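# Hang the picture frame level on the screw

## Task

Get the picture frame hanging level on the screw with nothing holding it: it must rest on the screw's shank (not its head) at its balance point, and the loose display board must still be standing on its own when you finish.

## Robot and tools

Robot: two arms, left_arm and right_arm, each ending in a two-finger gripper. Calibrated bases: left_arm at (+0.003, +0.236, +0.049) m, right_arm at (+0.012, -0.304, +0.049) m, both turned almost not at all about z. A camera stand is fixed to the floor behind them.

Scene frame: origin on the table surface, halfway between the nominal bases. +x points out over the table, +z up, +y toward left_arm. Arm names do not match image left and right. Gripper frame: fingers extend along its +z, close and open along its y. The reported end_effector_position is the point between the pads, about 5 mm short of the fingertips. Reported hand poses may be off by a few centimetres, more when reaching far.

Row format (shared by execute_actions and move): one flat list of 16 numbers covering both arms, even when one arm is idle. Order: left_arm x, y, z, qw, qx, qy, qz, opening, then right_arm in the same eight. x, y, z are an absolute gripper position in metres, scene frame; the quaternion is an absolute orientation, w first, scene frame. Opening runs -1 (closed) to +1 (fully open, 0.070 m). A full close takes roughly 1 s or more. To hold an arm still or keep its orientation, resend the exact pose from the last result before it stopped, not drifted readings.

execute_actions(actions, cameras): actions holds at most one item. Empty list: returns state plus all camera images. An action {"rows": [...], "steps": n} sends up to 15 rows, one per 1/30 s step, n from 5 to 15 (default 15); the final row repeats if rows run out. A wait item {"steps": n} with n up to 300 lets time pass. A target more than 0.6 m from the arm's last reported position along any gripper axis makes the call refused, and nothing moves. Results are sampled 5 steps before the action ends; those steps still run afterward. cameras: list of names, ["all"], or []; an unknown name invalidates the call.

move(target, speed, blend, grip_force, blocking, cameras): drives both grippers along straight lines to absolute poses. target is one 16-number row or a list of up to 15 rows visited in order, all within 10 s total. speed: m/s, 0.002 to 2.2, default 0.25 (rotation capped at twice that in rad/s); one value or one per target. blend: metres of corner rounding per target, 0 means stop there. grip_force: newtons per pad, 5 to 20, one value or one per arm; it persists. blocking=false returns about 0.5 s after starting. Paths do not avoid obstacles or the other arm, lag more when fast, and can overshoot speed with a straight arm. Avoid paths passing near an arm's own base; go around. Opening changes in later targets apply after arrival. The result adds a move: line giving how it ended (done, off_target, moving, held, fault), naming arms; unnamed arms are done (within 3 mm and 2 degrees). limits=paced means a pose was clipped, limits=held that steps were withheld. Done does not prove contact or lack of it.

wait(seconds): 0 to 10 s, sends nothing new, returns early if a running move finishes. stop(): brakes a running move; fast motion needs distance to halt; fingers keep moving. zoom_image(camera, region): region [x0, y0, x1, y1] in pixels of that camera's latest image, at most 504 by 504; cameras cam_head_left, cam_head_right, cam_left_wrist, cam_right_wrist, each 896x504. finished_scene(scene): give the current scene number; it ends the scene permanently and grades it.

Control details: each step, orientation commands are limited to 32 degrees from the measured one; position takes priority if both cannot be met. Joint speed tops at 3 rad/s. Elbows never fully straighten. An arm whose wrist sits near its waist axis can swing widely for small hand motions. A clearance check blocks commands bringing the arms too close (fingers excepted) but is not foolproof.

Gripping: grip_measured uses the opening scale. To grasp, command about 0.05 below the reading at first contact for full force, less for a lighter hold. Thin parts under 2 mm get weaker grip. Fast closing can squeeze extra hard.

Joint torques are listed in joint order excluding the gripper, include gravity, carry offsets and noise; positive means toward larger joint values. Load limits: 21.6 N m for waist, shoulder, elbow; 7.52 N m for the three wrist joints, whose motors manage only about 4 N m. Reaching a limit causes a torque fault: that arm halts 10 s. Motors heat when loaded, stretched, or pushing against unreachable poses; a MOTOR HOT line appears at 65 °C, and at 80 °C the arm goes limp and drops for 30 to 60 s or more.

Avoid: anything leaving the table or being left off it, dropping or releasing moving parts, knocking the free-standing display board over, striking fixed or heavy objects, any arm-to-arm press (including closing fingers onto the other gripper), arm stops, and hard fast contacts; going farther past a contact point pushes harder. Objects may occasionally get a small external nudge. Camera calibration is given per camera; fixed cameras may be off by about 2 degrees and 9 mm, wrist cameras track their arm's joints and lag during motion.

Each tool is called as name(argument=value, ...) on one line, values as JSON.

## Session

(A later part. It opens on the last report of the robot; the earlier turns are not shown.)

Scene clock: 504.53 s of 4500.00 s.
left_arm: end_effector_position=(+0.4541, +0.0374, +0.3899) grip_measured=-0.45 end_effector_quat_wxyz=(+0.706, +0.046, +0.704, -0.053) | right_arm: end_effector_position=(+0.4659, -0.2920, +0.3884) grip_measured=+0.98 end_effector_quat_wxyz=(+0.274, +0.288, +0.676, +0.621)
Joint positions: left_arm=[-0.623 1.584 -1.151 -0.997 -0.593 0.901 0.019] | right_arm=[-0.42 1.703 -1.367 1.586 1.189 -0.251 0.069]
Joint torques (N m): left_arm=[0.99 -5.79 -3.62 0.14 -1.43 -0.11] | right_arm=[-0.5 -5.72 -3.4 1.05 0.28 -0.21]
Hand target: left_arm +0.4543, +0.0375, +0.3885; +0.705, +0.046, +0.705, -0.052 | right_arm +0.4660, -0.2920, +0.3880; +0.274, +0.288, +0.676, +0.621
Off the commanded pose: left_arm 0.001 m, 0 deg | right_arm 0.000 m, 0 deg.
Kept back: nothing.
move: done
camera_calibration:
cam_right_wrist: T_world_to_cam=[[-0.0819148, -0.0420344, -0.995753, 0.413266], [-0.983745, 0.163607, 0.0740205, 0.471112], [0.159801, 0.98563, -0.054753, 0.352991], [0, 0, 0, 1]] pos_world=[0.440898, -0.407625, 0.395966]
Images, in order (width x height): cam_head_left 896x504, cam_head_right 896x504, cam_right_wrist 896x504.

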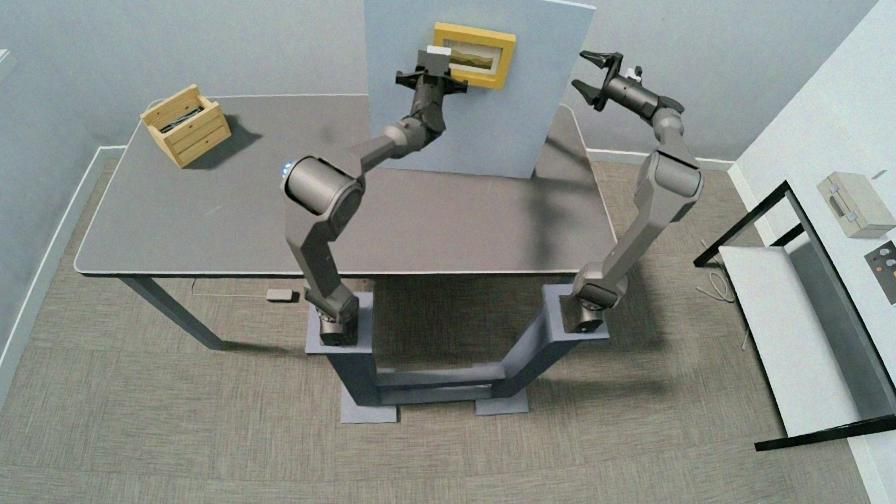

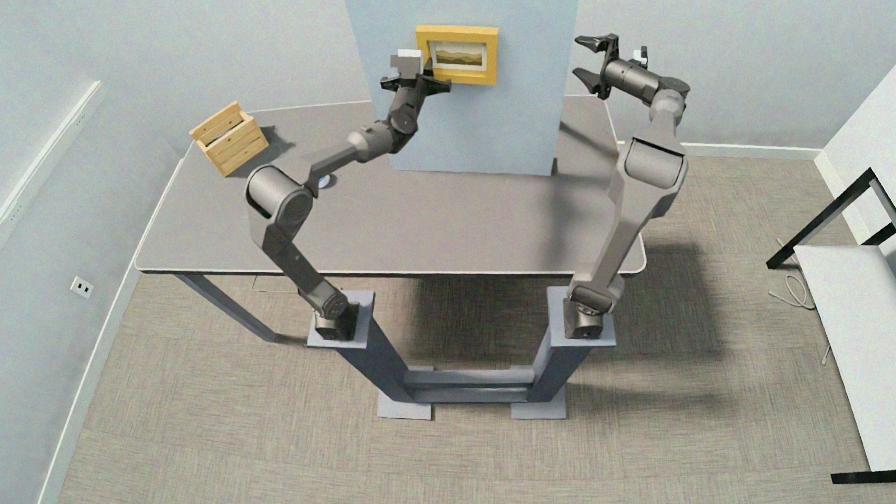

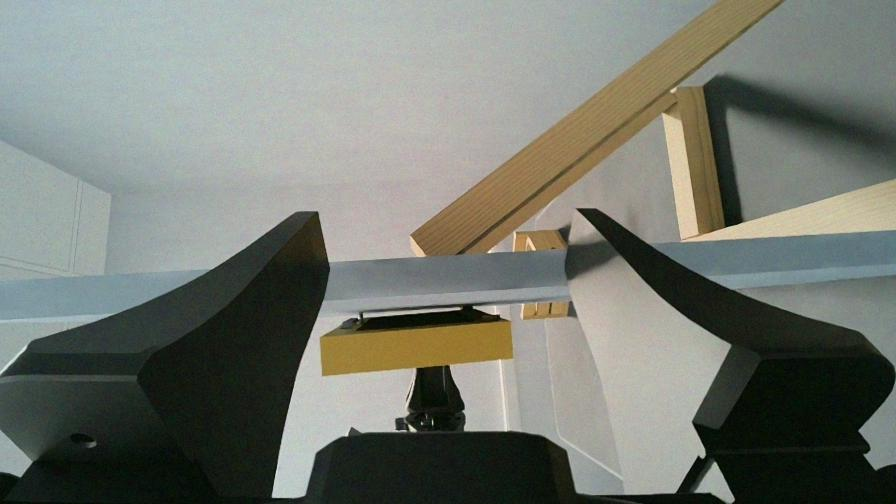

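move(target=[0.4543,0.0375,0.3870,0.7055,0.0462,0.7053,-0.0524,-1,0.466,-0.292,0.388,0.274,0.288,0.676,0.621,1], speed=0.02, cameras=["cam_right_wrist"])

zoom_image(camera="cam_right_wrist", region=[335, 295, 375, 325])

Scene clock: 505.77 s of 4500.00 s.
left_arm: end_effector_position=(+0.4541, +0.0374, +0.3875) grip_measured=-0.45 end_effector_quat_wxyz=(+0.706, +0.046, +0.705, -0.053) | right_arm: end_effector_position=(+0.4659, -0.2920, +0.3884) grip_measured=+0.98 end_effector_quat_wxyz=(+0.274, +0.288, +0.676, +0.621)
Joint positions: left_arm=[-0.623 1.585 -1.145 -0.992 -0.595 0.894 0.019] | right_arm=[-0.42 1.703 -1.367 1.586 1.189 -0.251 0.069]
Joint torques (N m): left_arm=[0.34 -5.37 -3.22 0.29 -1.31 -0.34] | right_arm=[-0.46 -5.74 -3.43 1.06 0.28 -0.21]
Hand target: left_arm +0.4543, +0.0375, +0.3870; +0.705, +0.046, +0.705, -0.052 | right_arm +0.4660, -0.2920, +0.3880; +0.274, +0.288, +0.676, +0.621
Off the commanded pose: left_arm 0.001 m, 0 deg | right_arm 0.000 m, 0 deg.
Kept back: nothing.
move: done
camera_calibration:
cam_right_wrist: T_world_to_cam=[[-0.0819148, -0.0420344, -0.995753, 0.413266], [-0.983745, 0.163607, 0.0740205, 0.471112], [0.159801, 0.98563, -0.054753, 0.352991], [0, 0, 0, 1]] pos_world=[0.440898, -0.407625, 0.395966]
Images, in order (width x height): cam_right_wrist 896x504.

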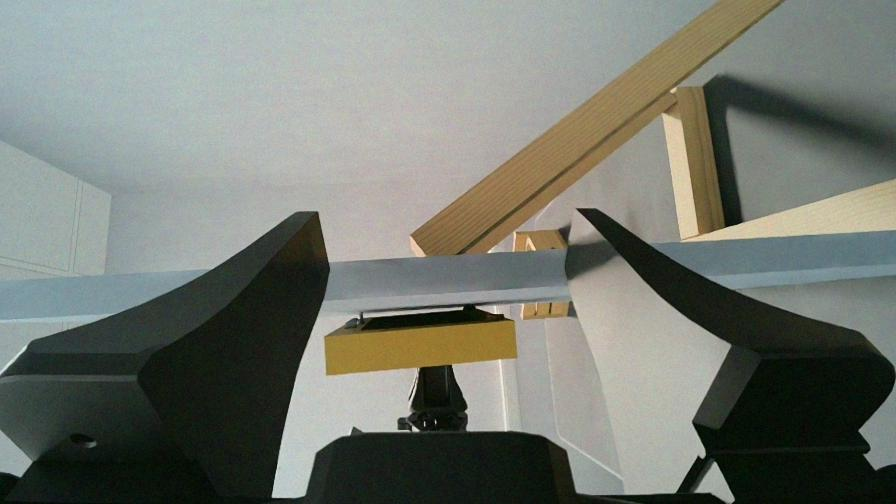

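Scaled by 12.600 from the camera's 896x504 image, which has a finer 1280x720 frame.

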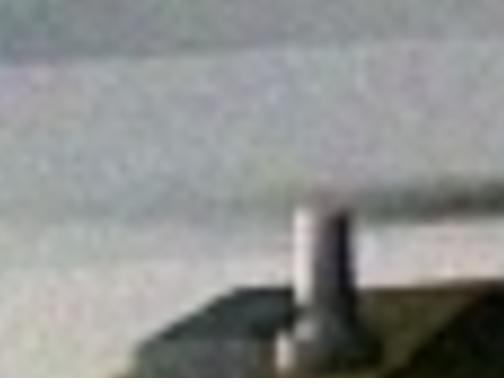

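zoom_image(camera="cam_right_wrist", region=[335, 300, 415, 345])

zoom_image(camera="cam_right_wrist", region=[345, 305, 369, 323])

Scaled by 6.300 from the camera's 896x504 image, which has a finer 1280x720 frame.

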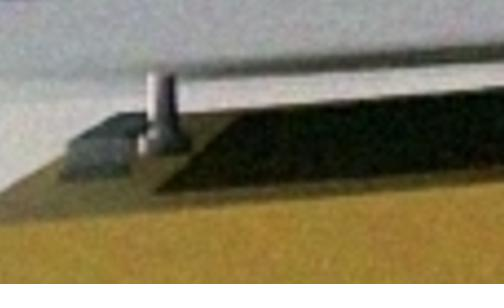

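Scaled by 21.000 from the camera's 896x504 image, which has a finer 1280x720 frame.

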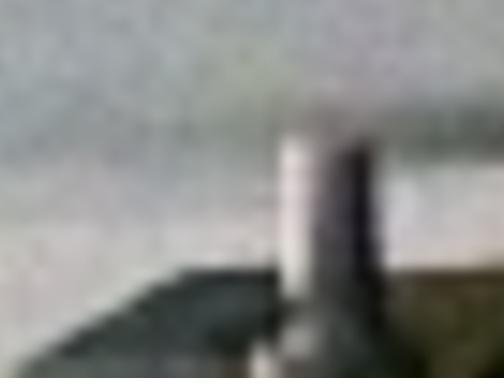

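move(target=[[0.4543,0.0375,0.3905,0.7055,0.0462,0.7053,-0.0524,-1,0.466,-0.292,0.388,0.274,0.288,0.676,0.621,1],[0.4573,0.0375,0.3905,0.7055,0.0462,0.7053,-0.0524,-1,0.466,-0.292,0.388,0.274,0.288,0.676,0.621,1]], speed=0.02, cameras=["cam_right_wrist"])

zoom_image(camera="cam_right_wrist", region=[335, 300, 415, 345])

zoom_image(camera="cam_right_wrist", region=[440, 280, 520, 325])

Scene clock: 508.47 s of 4500.00 s.
left_arm: end_effector_position=(+0.4566, +0.0376, +0.3915) grip_measured=-0.45 end_effector_quat_wxyz=(+0.706, +0.046, +0.705, -0.053) | right_arm: end_effector_position=(+0.4659, -0.2920, +0.3884) grip_measured=+0.98 end_effector_quat_wxyz=(+0.274, +0.288, +0.676, +0.621)
Joint positions: left_arm=[-0.618 1.589 -1.165 -1.005 -0.583 0.911 0.019] | right_arm=[-0.42 1.703 -1.367 1.586 1.189 -0.251 0.069]
Joint torques (N m): left_arm=[1.95 -5.45 -5.94 0.74 -1.52 -0.42] | right_arm=[-0.46 -5.79 -3.41 1.06 0.28 -0.21]
Hand target: left_arm +0.4573, +0.0375, +0.3905; +0.705, +0.046, +0.705, -0.052 | right_arm +0.4660, -0.2920, +0.3880; +0.274, +0.288, +0.676, +0.621
Off the commanded pose: left_arm 0.001 m, 0 deg | right_arm 0.000 m, 0 deg.
Kept back: nothing.
move: done
camera_calibration:
cam_right_wrist: T_world_to_cam=[[-0.0819148, -0.0420344, -0.995753, 0.413266], [-0.983745, 0.163607, 0.0740205, 0.471112], [0.159801, 0.98563, -0.054753, 0.352991], [0, 0, 0, 1]] pos_world=[0.440898, -0.407625, 0.395966]
Images, in order (width x height): cam_right_wrist 896x504.

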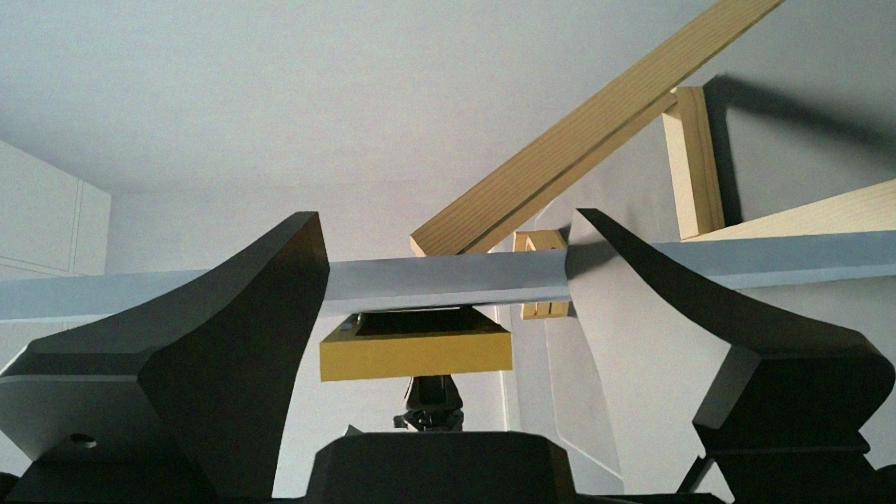

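Scaled by 6.300 from the camera's 896x504 image, which has a finer 1280x720 frame.

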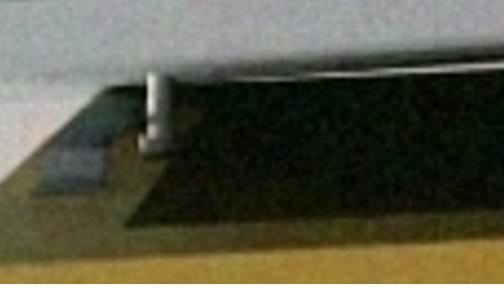

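Scaled by 6.300 from the camera's 896x504 image, which has a finer 1280x720 frame.

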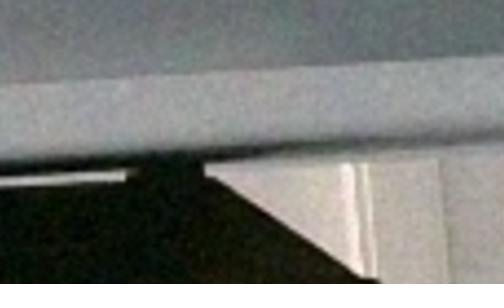

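execute_actions(actions=[], cameras=["cam_head_left","cam_head_right","cam_right_wrist"])

zoom_image(camera="cam_head_left", region=[425, 15, 525, 105])

zoom_image(camera="cam_head_right", region=[405, 15, 505, 105])

zoom_image(camera="cam_right_wrist", region=[320, 260, 540, 384])

Scene clock: 509.10 s of 4500.00 s.
left_arm: end_effector_position=(+0.4568, +0.0374, +0.3912) grip_measured=-0.45 end_effector_quat_wxyz=(+0.706, +0.046, +0.705, -0.053) | right_arm: end_effector_position=(+0.4659, -0.2920, +0.3884) grip_measured=+0.98 end_effector_quat_wxyz=(+0.274, +0.288, +0.676, +0.621)
Joint positions: left_arm=[-0.618 1.59 -1.165 -1.004 -0.583 0.911 0.019] | right_arm=[-0.42 1.703 -1.367 1.586 1.189 -0.251 0.069]
Joint torques (N m): left_arm=[2.99 -3.92 -5.92 0.59 -1.36 -0.41] | right_arm=[-0.47 -5.8 -3.45 1.05 0.28 -0.21]
Motor temperatures (°C): left_arm=[30 33 32 32 35 29] | right_arm=[29 31 33 35 38 31]
Hand target: left_arm +0.4573, +0.0375, +0.3905; +0.705, +0.046, +0.705, -0.052 | right_arm +0.4660, -0.2920, +0.3880; +0.274, +0.288, +0.676, +0.621
Off the commanded pose: left_arm 0.001 m, 0 deg | right_arm 0.000 m, 0 deg.
Steps of this call (1-19: nothing new was sent). Readings (end_effector_position of left_arm | right_arm):
1: (+0.4566, +0.0376, +0.3915) | (+0.4659, -0.2920, +0.3884)
2: (+0.4566, +0.0375, +0.3916) | (+0.4659, -0.2920, +0.3884)
4: (+0.4566, +0.0375, +0.3916) | (+0.4659, -0.2920, +0.3884)
8: (+0.4566, +0.0375, +0.3916) | (+0.4659, -0.2920, +0.3884)
19: the state above
camera_calibration:
cam_right_wrist: T_world_to_cam=[[-0.0819148, -0.0420344, -0.995753, 0.413266], [-0.983745, 0.163607, 0.0740205, 0.471112], [0.159801, 0.98563, -0.054753, 0.352991], [0, 0, 0, 1]] pos_world=[0.440898, -0.407625, 0.395966]
Images, in order (width x height): cam_head_left 896x504, cam_head_right 896x504, cam_right_wrist 896x504.

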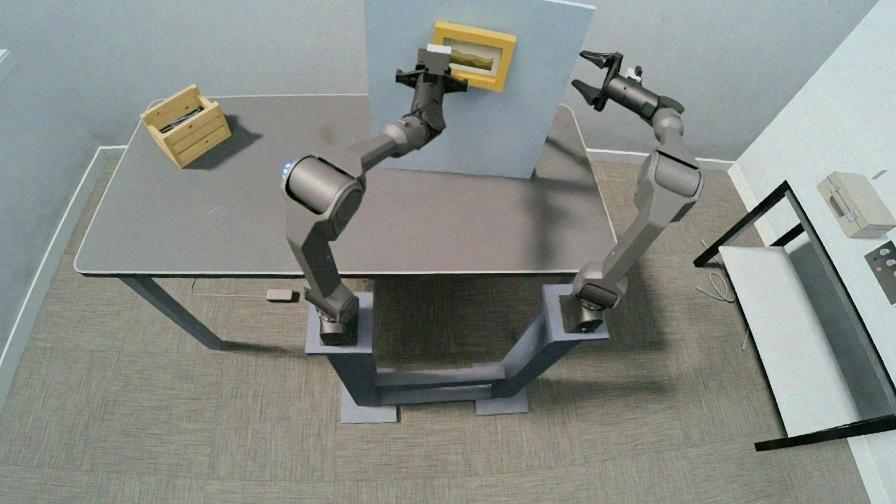

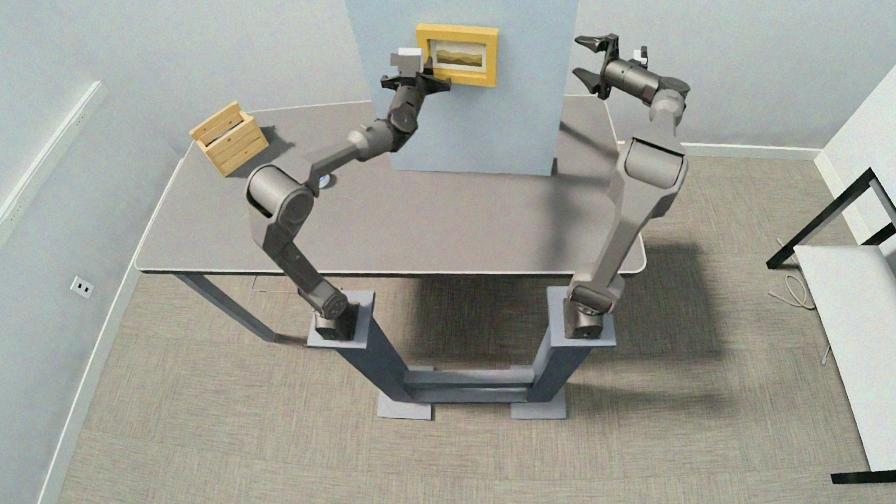

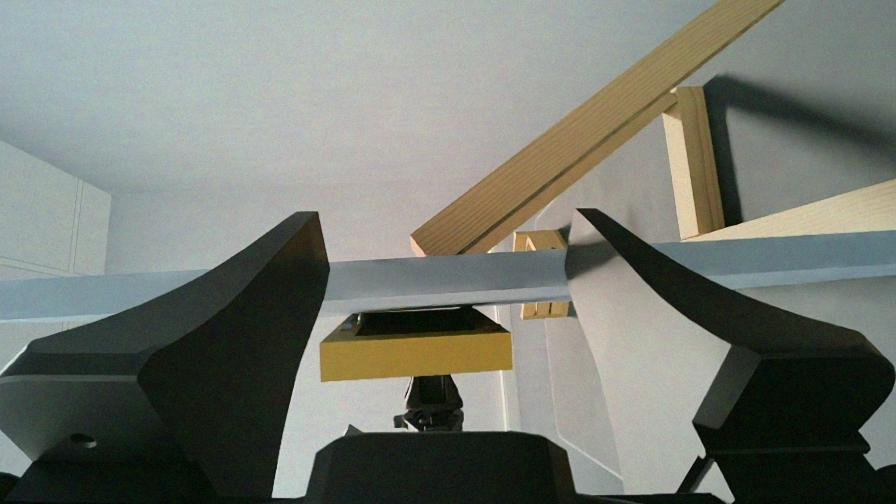

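Scaled by 5.040 from the camera's 896x504 image, which has a finer 1280x720 frame.

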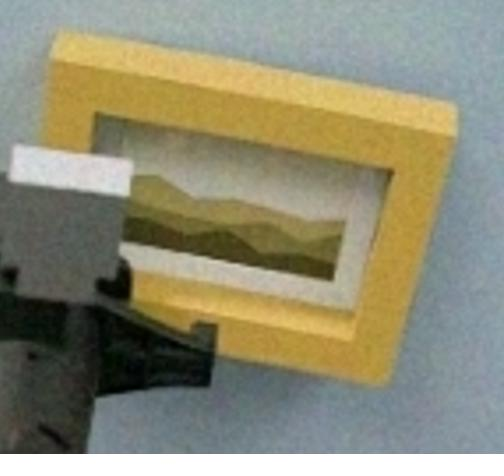

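Scaled by 5.040 from the camera's 896x504 image, which has a finer 1280x720 frame.

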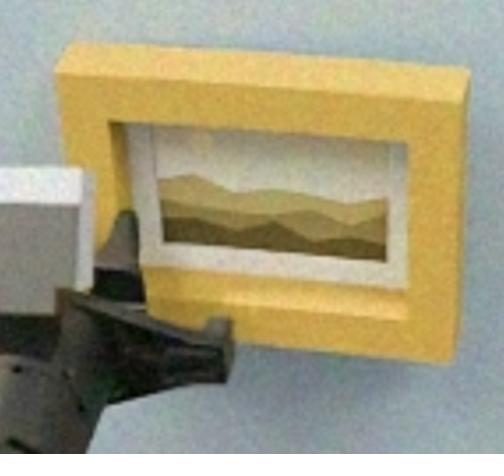

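Scaled by 2.291 from the camera's 896x504 image, which has a finer 1280x720 frame.

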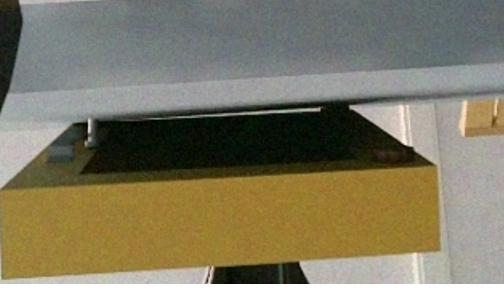

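move(target=[0.4563,0.0375,0.3910,0.7066,0.0277,0.7062,-0.0339,-1,0.466,-0.292,0.388,0.274,0.288,0.676,0.621,1], speed=0.02, cameras=["cam_right_wrist"])

zoom_image(camera="cam_right_wrist", region=[335, 300, 415, 345])

zoom_image(camera="cam_right_wrist", region=[320, 260, 540, 384])

Scene clock: 511.87 s of 4500.00 s.
left_arm: end_effector_position=(+0.4563, +0.0373, +0.3903) grip_measured=-0.45 end_effector_quat_wxyz=(+0.706, +0.028, +0.707, -0.034) | right_arm: end_effector_position=(+0.4659, -0.2920, +0.3884) grip_measured=+0.98 end_effector_quat_wxyz=(+0.274, +0.288, +0.676, +0.621)
Joint positions: left_arm=[-0.654 1.609 -1.186 -1.098 -0.653 0.991 0.019] | right_arm=[-0.42 1.703 -1.367 1.586 1.189 -0.251 0.069]
Joint torques (N m): left_arm=[2.73 -5.66 -4.7 0.32 -1.7 -0.14] | right_arm=[-0.49 -5.83 -3.41 1.06 0.28 -0.21]
Hand target: left_arm +0.4563, +0.0375, +0.3910; +0.707, +0.028, +0.706, -0.034 | right_arm +0.4660, -0.2920, +0.3880; +0.274, +0.288, +0.676, +0.621
Off the commanded pose: left_arm 0.001 m, 0 deg | right_arm 0.000 m, 0 deg.
Kept back: nothing.
move: done
camera_calibration:
cam_right_wrist: T_world_to_cam=[[-0.0819148, -0.0420344, -0.995753, 0.413266], [-0.983745, 0.163607, 0.0740205, 0.471112], [0.159801, 0.98563, -0.054753, 0.352991], [0, 0, 0, 1]] pos_world=[0.440898, -0.407625, 0.395966]
Images, in order (width x height): cam_right_wrist 896x504.

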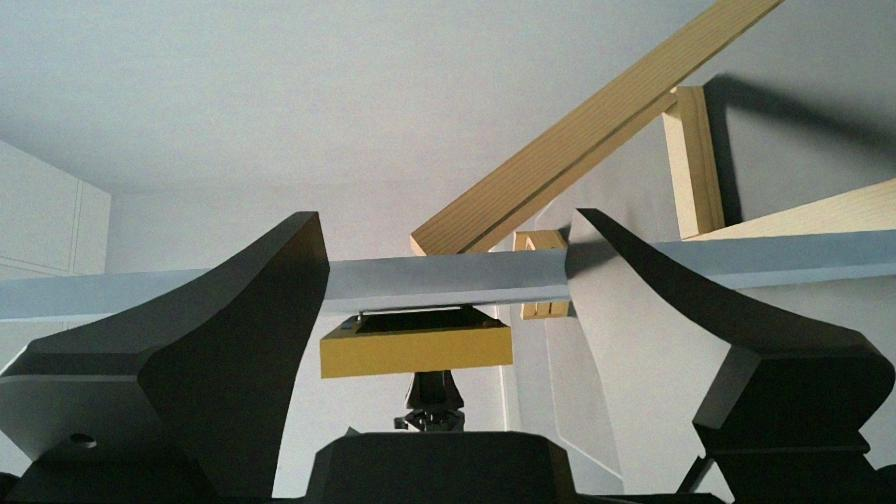

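Scaled by 6.300 from the camera's 896x504 image, which has a finer 1280x720 frame.

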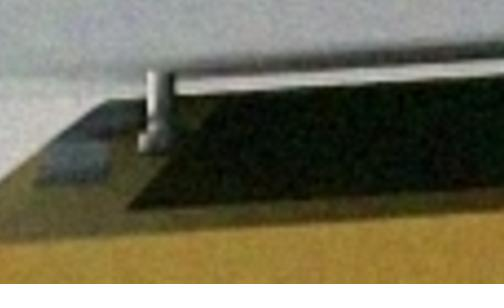

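Scaled by 2.291 from the camera's 896x504 image, which has a finer 1280x720 frame.

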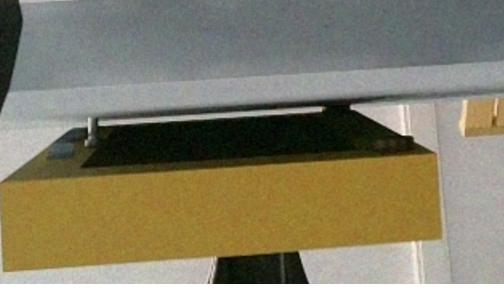

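move(target=[[0.4585,0.0377,0.3910,0.7066,0.0277,0.7062,-0.0339,-1,0.466,-0.292,0.388,0.274,0.288,0.676,0.621,1],[0.4585,0.0377,0.3890,0.7066,0.0277,0.7062,-0.0339,-1,0.466,-0.292,0.388,0.274,0.288,0.676,0.621,1]], speed=0.02, cameras=["cam_right_wrist"])

zoom_image(camera="cam_right_wrist", region=[335, 300, 415, 345])

zoom_image(camera="cam_right_wrist", region=[320, 260, 540, 384])

Scene clock: 514.03 s of 4500.00 s.
left_arm: end_effector_position=(+0.4582, +0.0376, +0.3912) grip_measured=-0.45 end_effector_quat_wxyz=(+0.708, +0.027, +0.705, -0.035) | right_arm: end_effector_position=(+0.4659, -0.2920, +0.3884) grip_measured=+0.98 end_effector_quat_wxyz=(+0.274, +0.288, +0.676, +0.621)
Joint positions: left_arm=[-0.649 1.614 -1.19 -1.084 -0.653 0.976 0.019] | right_arm=[-0.42 1.703 -1.367 1.586 1.189 -0.251 0.069]
Joint torques (N m): left_arm=[3.49 -4.8 -3.96 0.25 -1.55 -0.2] | right_arm=[-0.49 -5.85 -3.41 1.06 0.28 -0.22]
Hand target: left_arm +0.4585, +0.0377, +0.3890; +0.707, +0.028, +0.706, -0.034 | right_arm +0.4660, -0.2920, +0.3880; +0.274, +0.288, +0.676, +0.621
Off the commanded pose: left_arm 0.002 m, 0 deg | right_arm 0.000 m, 0 deg.
Kept back: nothing.
move: done
camera_calibration:
cam_right_wrist: T_world_to_cam=[[-0.0819148, -0.0420344, -0.995753, 0.413266], [-0.983745, 0.163607, 0.0740205, 0.471112], [0.159801, 0.98563, -0.054753, 0.352991], [0, 0, 0, 1]] pos_world=[0.440898, -0.407625, 0.395966]
Images, in order (width x height): cam_right_wrist 896x504.

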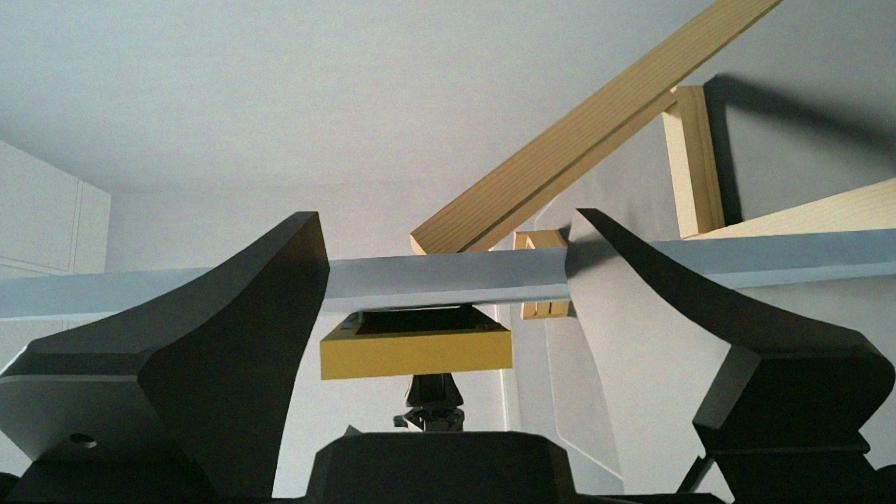

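Scaled by 6.300 from the camera's 896x504 image, which has a finer 1280x720 frame.

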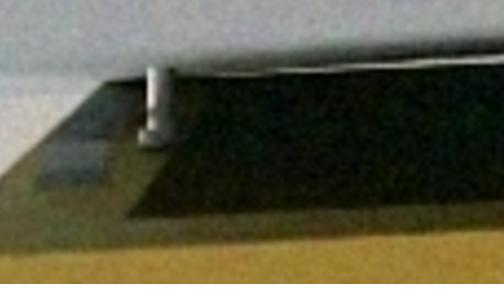

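Scaled by 2.291 from the camera's 896x504 image, which has a finer 1280x720 frame.

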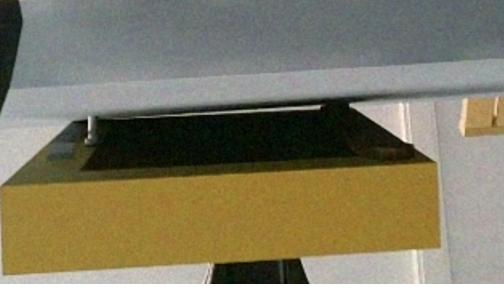

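move(target=[0.4521,0.0377,0.3910,0.7073,0.0061,0.7067,-0.0123,-1,0.466,-0.292,0.388,0.274,0.288,0.676,0.621,1], speed=0.02, cameras=["cam_right_wrist"])

zoom_image(camera="cam_right_wrist", region=[335, 300, 415, 345])

zoom_image(camera="cam_right_wrist", region=[320, 260, 540, 384])

Scene clock: 517.13 s of 4500.00 s.
left_arm: end_effector_position=(+0.4521, +0.0380, +0.3910) grip_measured=-0.45 end_effector_quat_wxyz=(+0.707, +0.006, +0.707, -0.012) | right_arm: end_effector_position=(+0.4659, -0.2920, +0.3884) grip_measured=+0.98 end_effector_quat_wxyz=(+0.274, +0.288, +0.676, +0.621)
Joint positions: left_arm=[-0.699 1.624 -1.205 -1.187 -0.744 1.06 0.019] | right_arm=[-0.42 1.703 -1.367 1.586 1.189 -0.251 0.069]
Joint torques (N m): left_arm=[-0.67 -6.97 -4.61 0.7 -1.01 -0.22] | right_arm=[-0.46 -5.89 -3.4 1.05 0.29 -0.21]
Hand target: left_arm +0.4521, +0.0377, +0.3910; +0.707, +0.006, +0.707, -0.012 | right_arm +0.4660, -0.2920, +0.3880; +0.274, +0.288, +0.676, +0.621
Off the commanded pose: left_arm 0.000 m, 0 deg | right_arm 0.000 m, 0 deg.
Kept back: nothing.
move: done
camera_calibration:
cam_right_wrist: T_world_to_cam=[[-0.0819148, -0.0420344, -0.995753, 0.413266], [-0.983745, 0.163607, 0.0740205, 0.471112], [0.159801, 0.98563, -0.054753, 0.352991], [0, 0, 0, 1]] pos_world=[0.440898, -0.407625, 0.395966]
Images, in order (width x height): cam_right_wrist 896x504.

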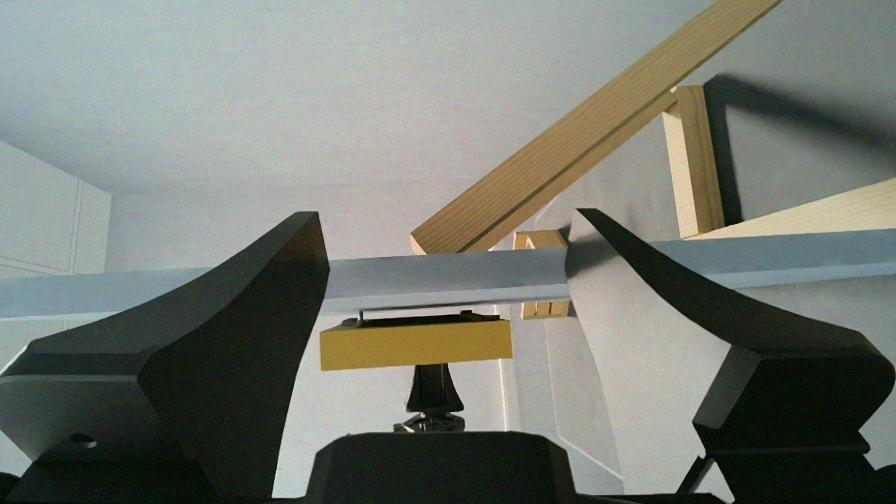

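Scaled by 6.300 from the camera's 896x504 image, which has a finer 1280x720 frame.

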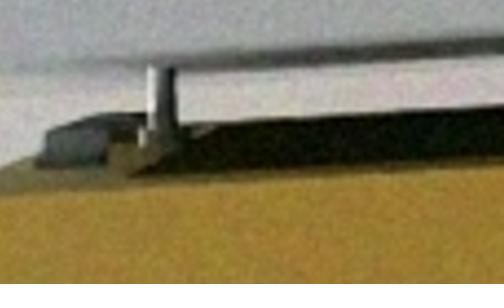

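Scaled by 2.291 from the camera's 896x504 image, which has a finer 1280x720 frame.

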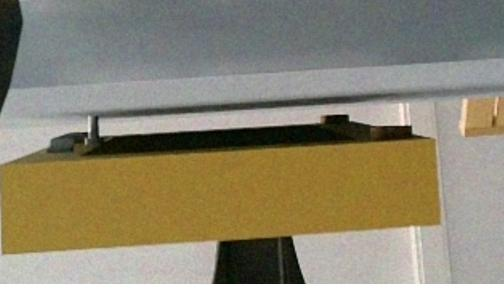

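move(target=[[0.4535,0.0377,0.3910,0.7067,0.0154,0.7065,-0.0216,-1,0.466,-0.292,0.388,0.274,0.288,0.676,0.621,1],[0.4535,0.0377,0.3895,0.7067,0.0154,0.7065,-0.0216,-1,0.466,-0.292,0.388,0.274,0.288,0.676,0.621,1]], speed=0.02, cameras=["cam_right_wrist","cam_head_left","cam_head_right"])

zoom_image(camera="cam_right_wrist", region=[335, 300, 415, 345])

zoom_image(camera="cam_right_wrist", region=[320, 260, 540, 384])

zoom_image(camera="cam_head_left", region=[425, 15, 525, 105])

zoom_image(camera="cam_head_right", region=[405, 15, 505, 105])

Scene clock: 518.93 s of 4500.00 s.
left_arm: end_effector_position=(+0.4534, +0.0376, +0.3896) grip_measured=-0.45 end_effector_quat_wxyz=(+0.707, +0.015, +0.707, -0.022) | right_arm: end_effector_position=(+0.4659, -0.2920, +0.3884) grip_measured=+0.98 end_effector_quat_wxyz=(+0.274, +0.288, +0.676, +0.621)
Joint positions: left_arm=[-0.68 1.616 -1.191 -1.145 -0.707 1.025 0.019] | right_arm=[-0.42 1.703 -1.367 1.586 1.189 -0.251 0.069]
Joint torques (N m): left_arm=[0.31 -7.56 -4.07 0.6 -1.22 -0.2] | right_arm=[-0.47 -5.94 -3.43 1.06 0.28 -0.2]
Hand target: left_arm +0.4535, +0.0377, +0.3895; +0.707, +0.015, +0.707, -0.022 | right_arm +0.4660, -0.2920, +0.3880; +0.274, +0.288, +0.676, +0.621
Off the commanded pose: left_arm 0.000 m, 0 deg | right_arm 0.000 m, 0 deg.
Kept back: nothing.
move: done
camera_calibration:
cam_right_wrist: T_world_to_cam=[[-0.0819148, -0.0420344, -0.995753, 0.413266], [-0.983745, 0.163607, 0.0740205, 0.471112], [0.159801, 0.98563, -0.054753, 0.352991], [0, 0, 0, 1]] pos_world=[0.440898, -0.407625, 0.395966]
Images, in order (width x height): cam_head_left 896x504, cam_head_right 896x504, cam_right_wrist 896x504.

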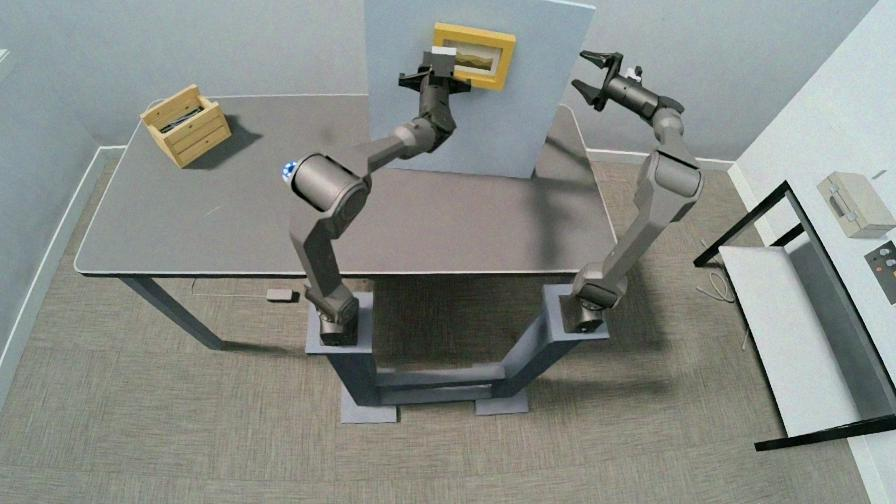

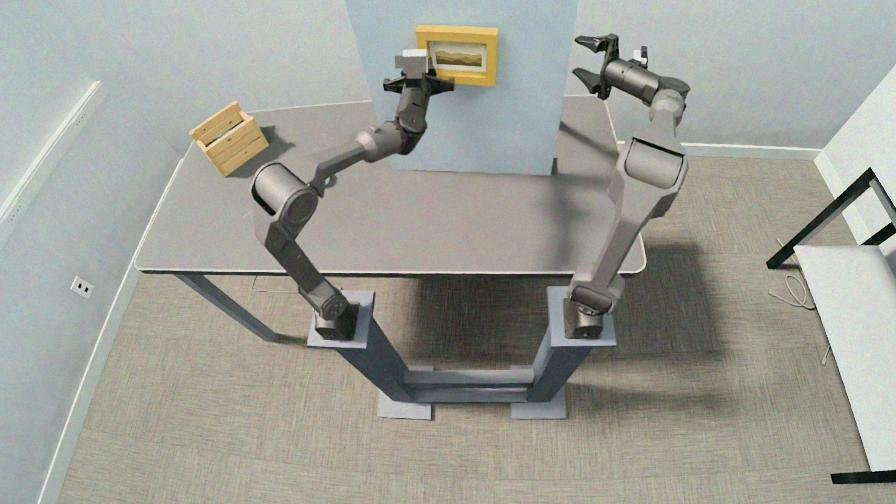

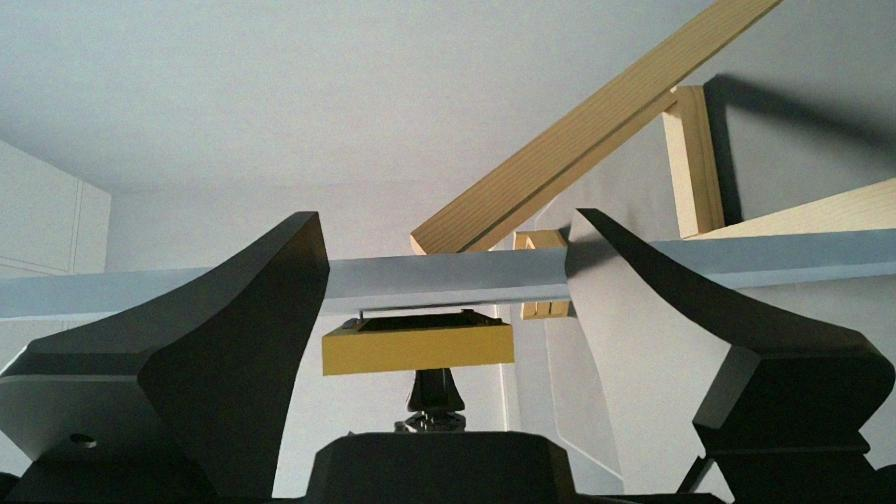

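Scaled by 6.300 from the camera's 896x504 image, which has a finer 1280x720 frame.

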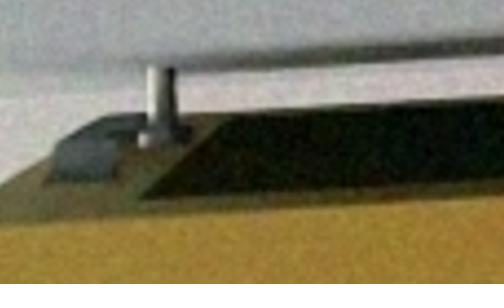

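Scaled by 2.291 from the camera's 896x504 image, which has a finer 1280x720 frame.

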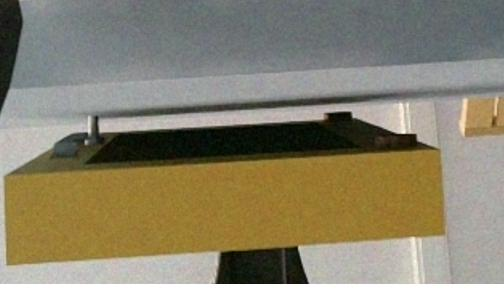

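Scaled by 5.040 from the camera's 896x504 image, which has a finer 1280x720 frame.

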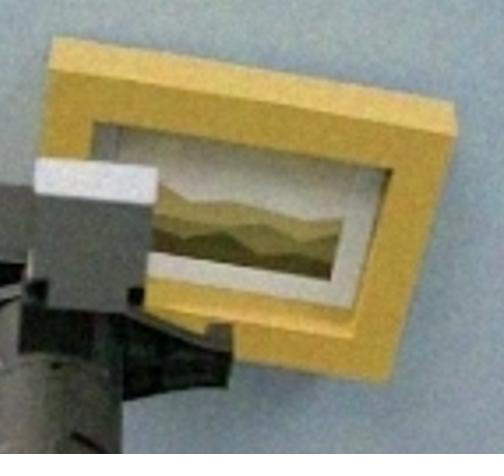

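Scaled by 5.040 from the camera's 896x504 image, which has a finer 1280x720 frame.

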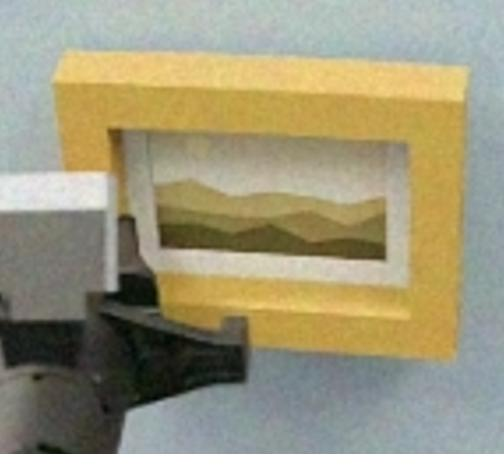

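move(target=[[0.4537,0.0376,0.3865,0.7069,0.0,0.7059,-0.0370,-1,0.466,-0.292,0.388,0.274,0.288,0.676,0.621,1],[0.4537,0.0376,0.3850,0.7069,0.0,0.7059,-0.0370,-1,0.466,-0.292,0.388,0.274,0.288,0.676,0.621,1]], speed=0.02, cameras=["cam_right_wrist","cam_head_left","cam_head_right"])

zoom_image(camera="cam_right_wrist", region=[335, 300, 415, 345])

zoom_image(camera="cam_head_left", region=[425, 15, 525, 105])

zoom_image(camera="cam_head_right", region=[405, 15, 505, 105])

Scene clock: 521.03 s of 4500.00 s.
left_arm: end_effector_position=(+0.4536, +0.0375, +0.3849) grip_measured=-0.45 end_effector_quat_wxyz=(+0.707, +0.000, +0.706, -0.037) | right_arm: end_effector_position=(+0.4659, -0.2920, +0.3884) grip_measured=+0.98 end_effector_quat_wxyz=(+0.274, +0.288, +0.676, +0.621)
Joint positions: left_arm=[-0.68 1.622 -1.177 -1.122 -0.716 0.952 0.019] | right_arm=[-0.42 1.703 -1.367 1.586 1.189 -0.251 0.069]
Joint torques (N m): left_arm=[-0.39 -6.94 -4.18 0.58 -1.2 -0.21] | right_arm=[-0.46 -5.95 -3.42 1.05 0.28 -0.21]
Hand target: left_arm +0.4537, +0.0376, +0.3850; +0.707, +0.000, +0.706, -0.037 | right_arm +0.4660, -0.2920, +0.3880; +0.274, +0.288, +0.676, +0.621
Off the commanded pose: left_arm 0.000 m, 0 deg | right_arm 0.000 m, 0 deg.
Kept back: nothing.
move: done
camera_calibration:
cam_right_wrist: T_world_to_cam=[[-0.0819148, -0.0420344, -0.995753, 0.413266], [-0.983745, 0.163607, 0.0740205, 0.471112], [0.159801, 0.98563, -0.054753, 0.352991], [0, 0, 0, 1]] pos_world=[0.440898, -0.407625, 0.395966]
Images, in order (width x height): cam_head_left 896x504, cam_head_right 896x504, cam_right_wrist 896x504.

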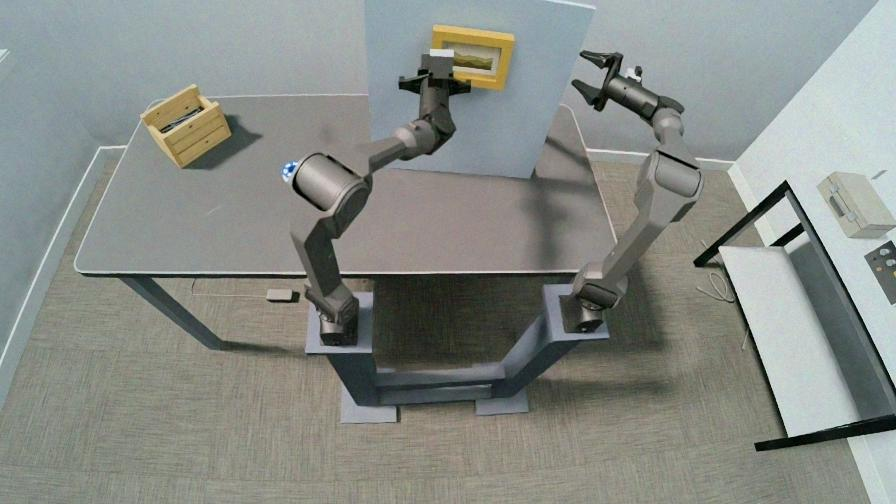

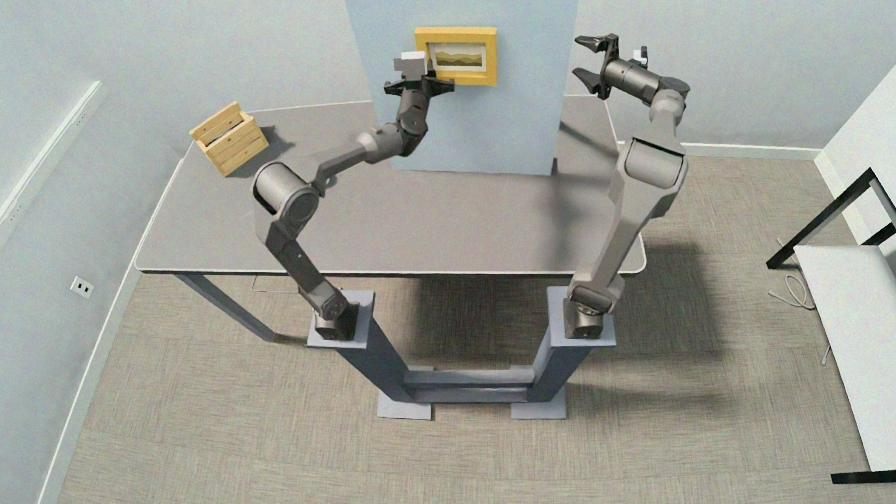

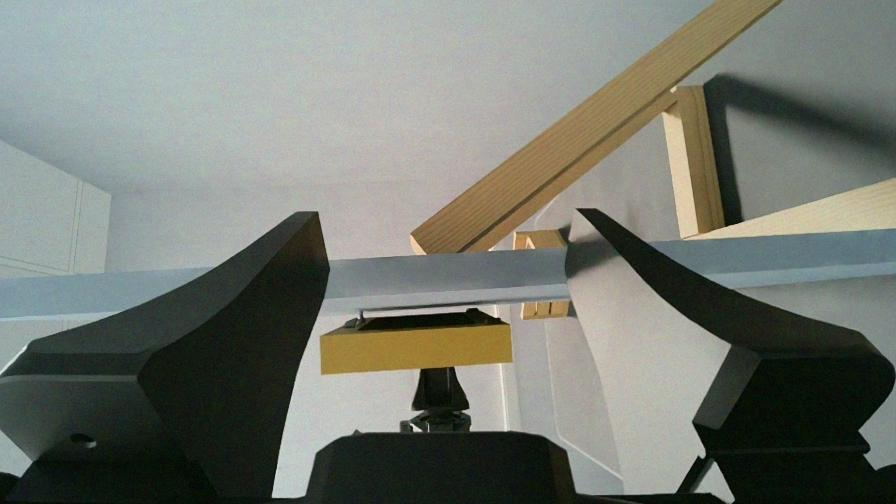

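Scaled by 6.300 from the camera's 896x504 image, which has a finer 1280x720 frame.

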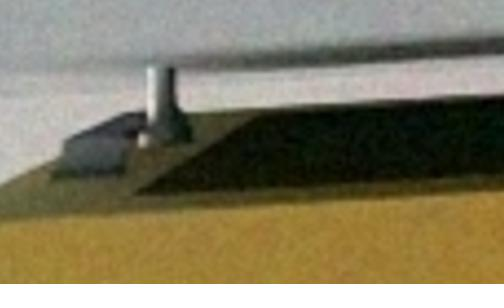

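Scaled by 5.040 from the camera's 896x504 image, which has a finer 1280x720 frame.

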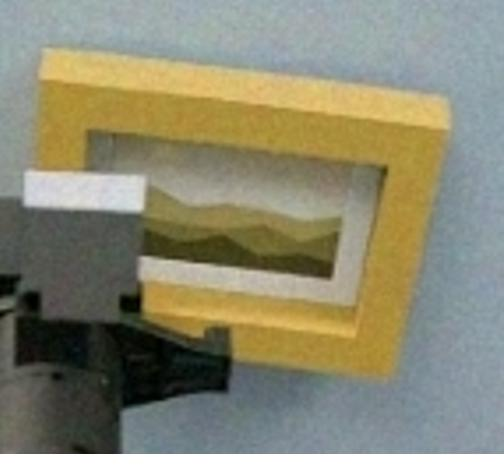

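Scaled by 5.040 from the camera's 896x504 image, which has a finer 1280x720 frame.

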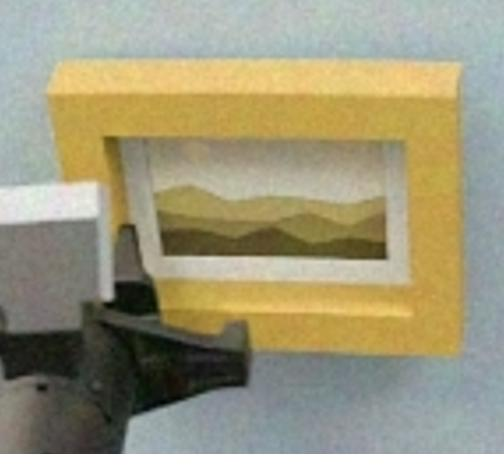

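move(target=[[0.4538,0.0376,0.3835,0.7069,0.0,0.7059,-0.0370,-1,0.466,-0.292,0.388,0.274,0.288,0.676,0.621,1]], speed=0.02, cameras=["cam_right_wrist"])

zoom_image(camera="cam_right_wrist", region=[335, 300, 415, 345])

Scene clock: 521.97 s of 4500.00 s.
left_arm: end_effector_position=(+0.4536, +0.0376, +0.3842) grip_measured=-0.45 end_effector_quat_wxyz=(+0.708, -0.001, +0.706, -0.038) | right_arm: end_effector_position=(+0.4659, -0.2920, +0.3884) grip_measured=+0.98 end_effector_quat_wxyz=(+0.274, +0.288, +0.676, +0.621)
Joint positions: left_arm=[-0.68 1.623 -1.174 -1.117 -0.719 0.944 0.019] | right_arm=[-0.42 1.703 -1.367 1.586 1.189 -0.251 0.069]
Joint torques (N m): left_arm=[-0.16 -6.25 -3.32 0.74 -0.96 -0.25] | right_arm=[-0.52 -5.96 -3.44 1.06 0.29 -0.21]
Hand target: left_arm +0.4538, +0.0376, +0.3835; +0.707, +0.000, +0.706, -0.037 | right_arm +0.4660, -0.2920, +0.3880; +0.274, +0.288, +0.676, +0.621
Off the commanded pose: left_arm 0.001 m, 0 deg | right_arm 0.000 m, 0 deg.
Kept back: nothing.
move: done
camera_calibration:
cam_right_wrist: T_world_to_cam=[[-0.0819148, -0.0420344, -0.995753, 0.413266], [-0.983745, 0.163607, 0.0740205, 0.471112], [0.159801, 0.98563, -0.054753, 0.352991], [0, 0, 0, 1]] pos_world=[0.440898, -0.407625, 0.395966]
Images, in order (width x height): cam_right_wrist 896x504.

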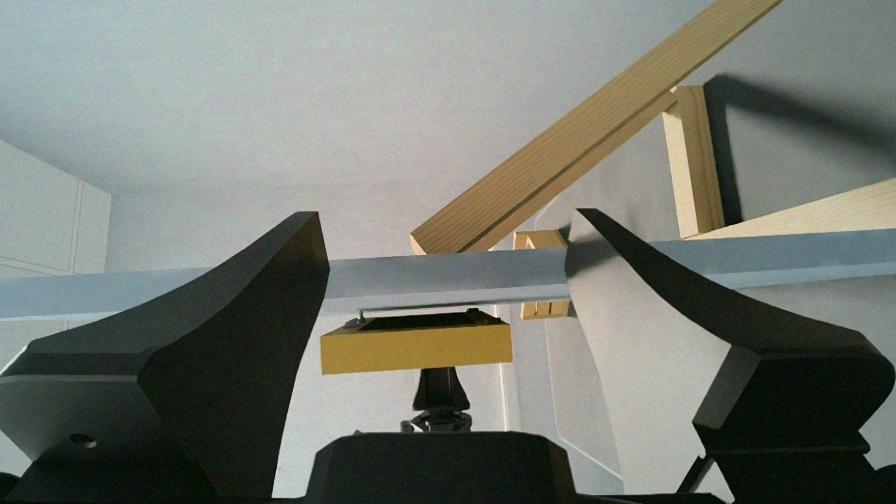

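Scaled by 6.300 from the camera's 896x504 image, which has a finer 1280x720 frame.

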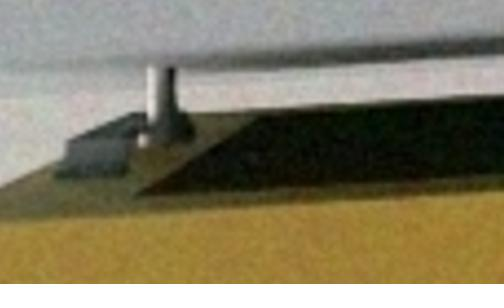

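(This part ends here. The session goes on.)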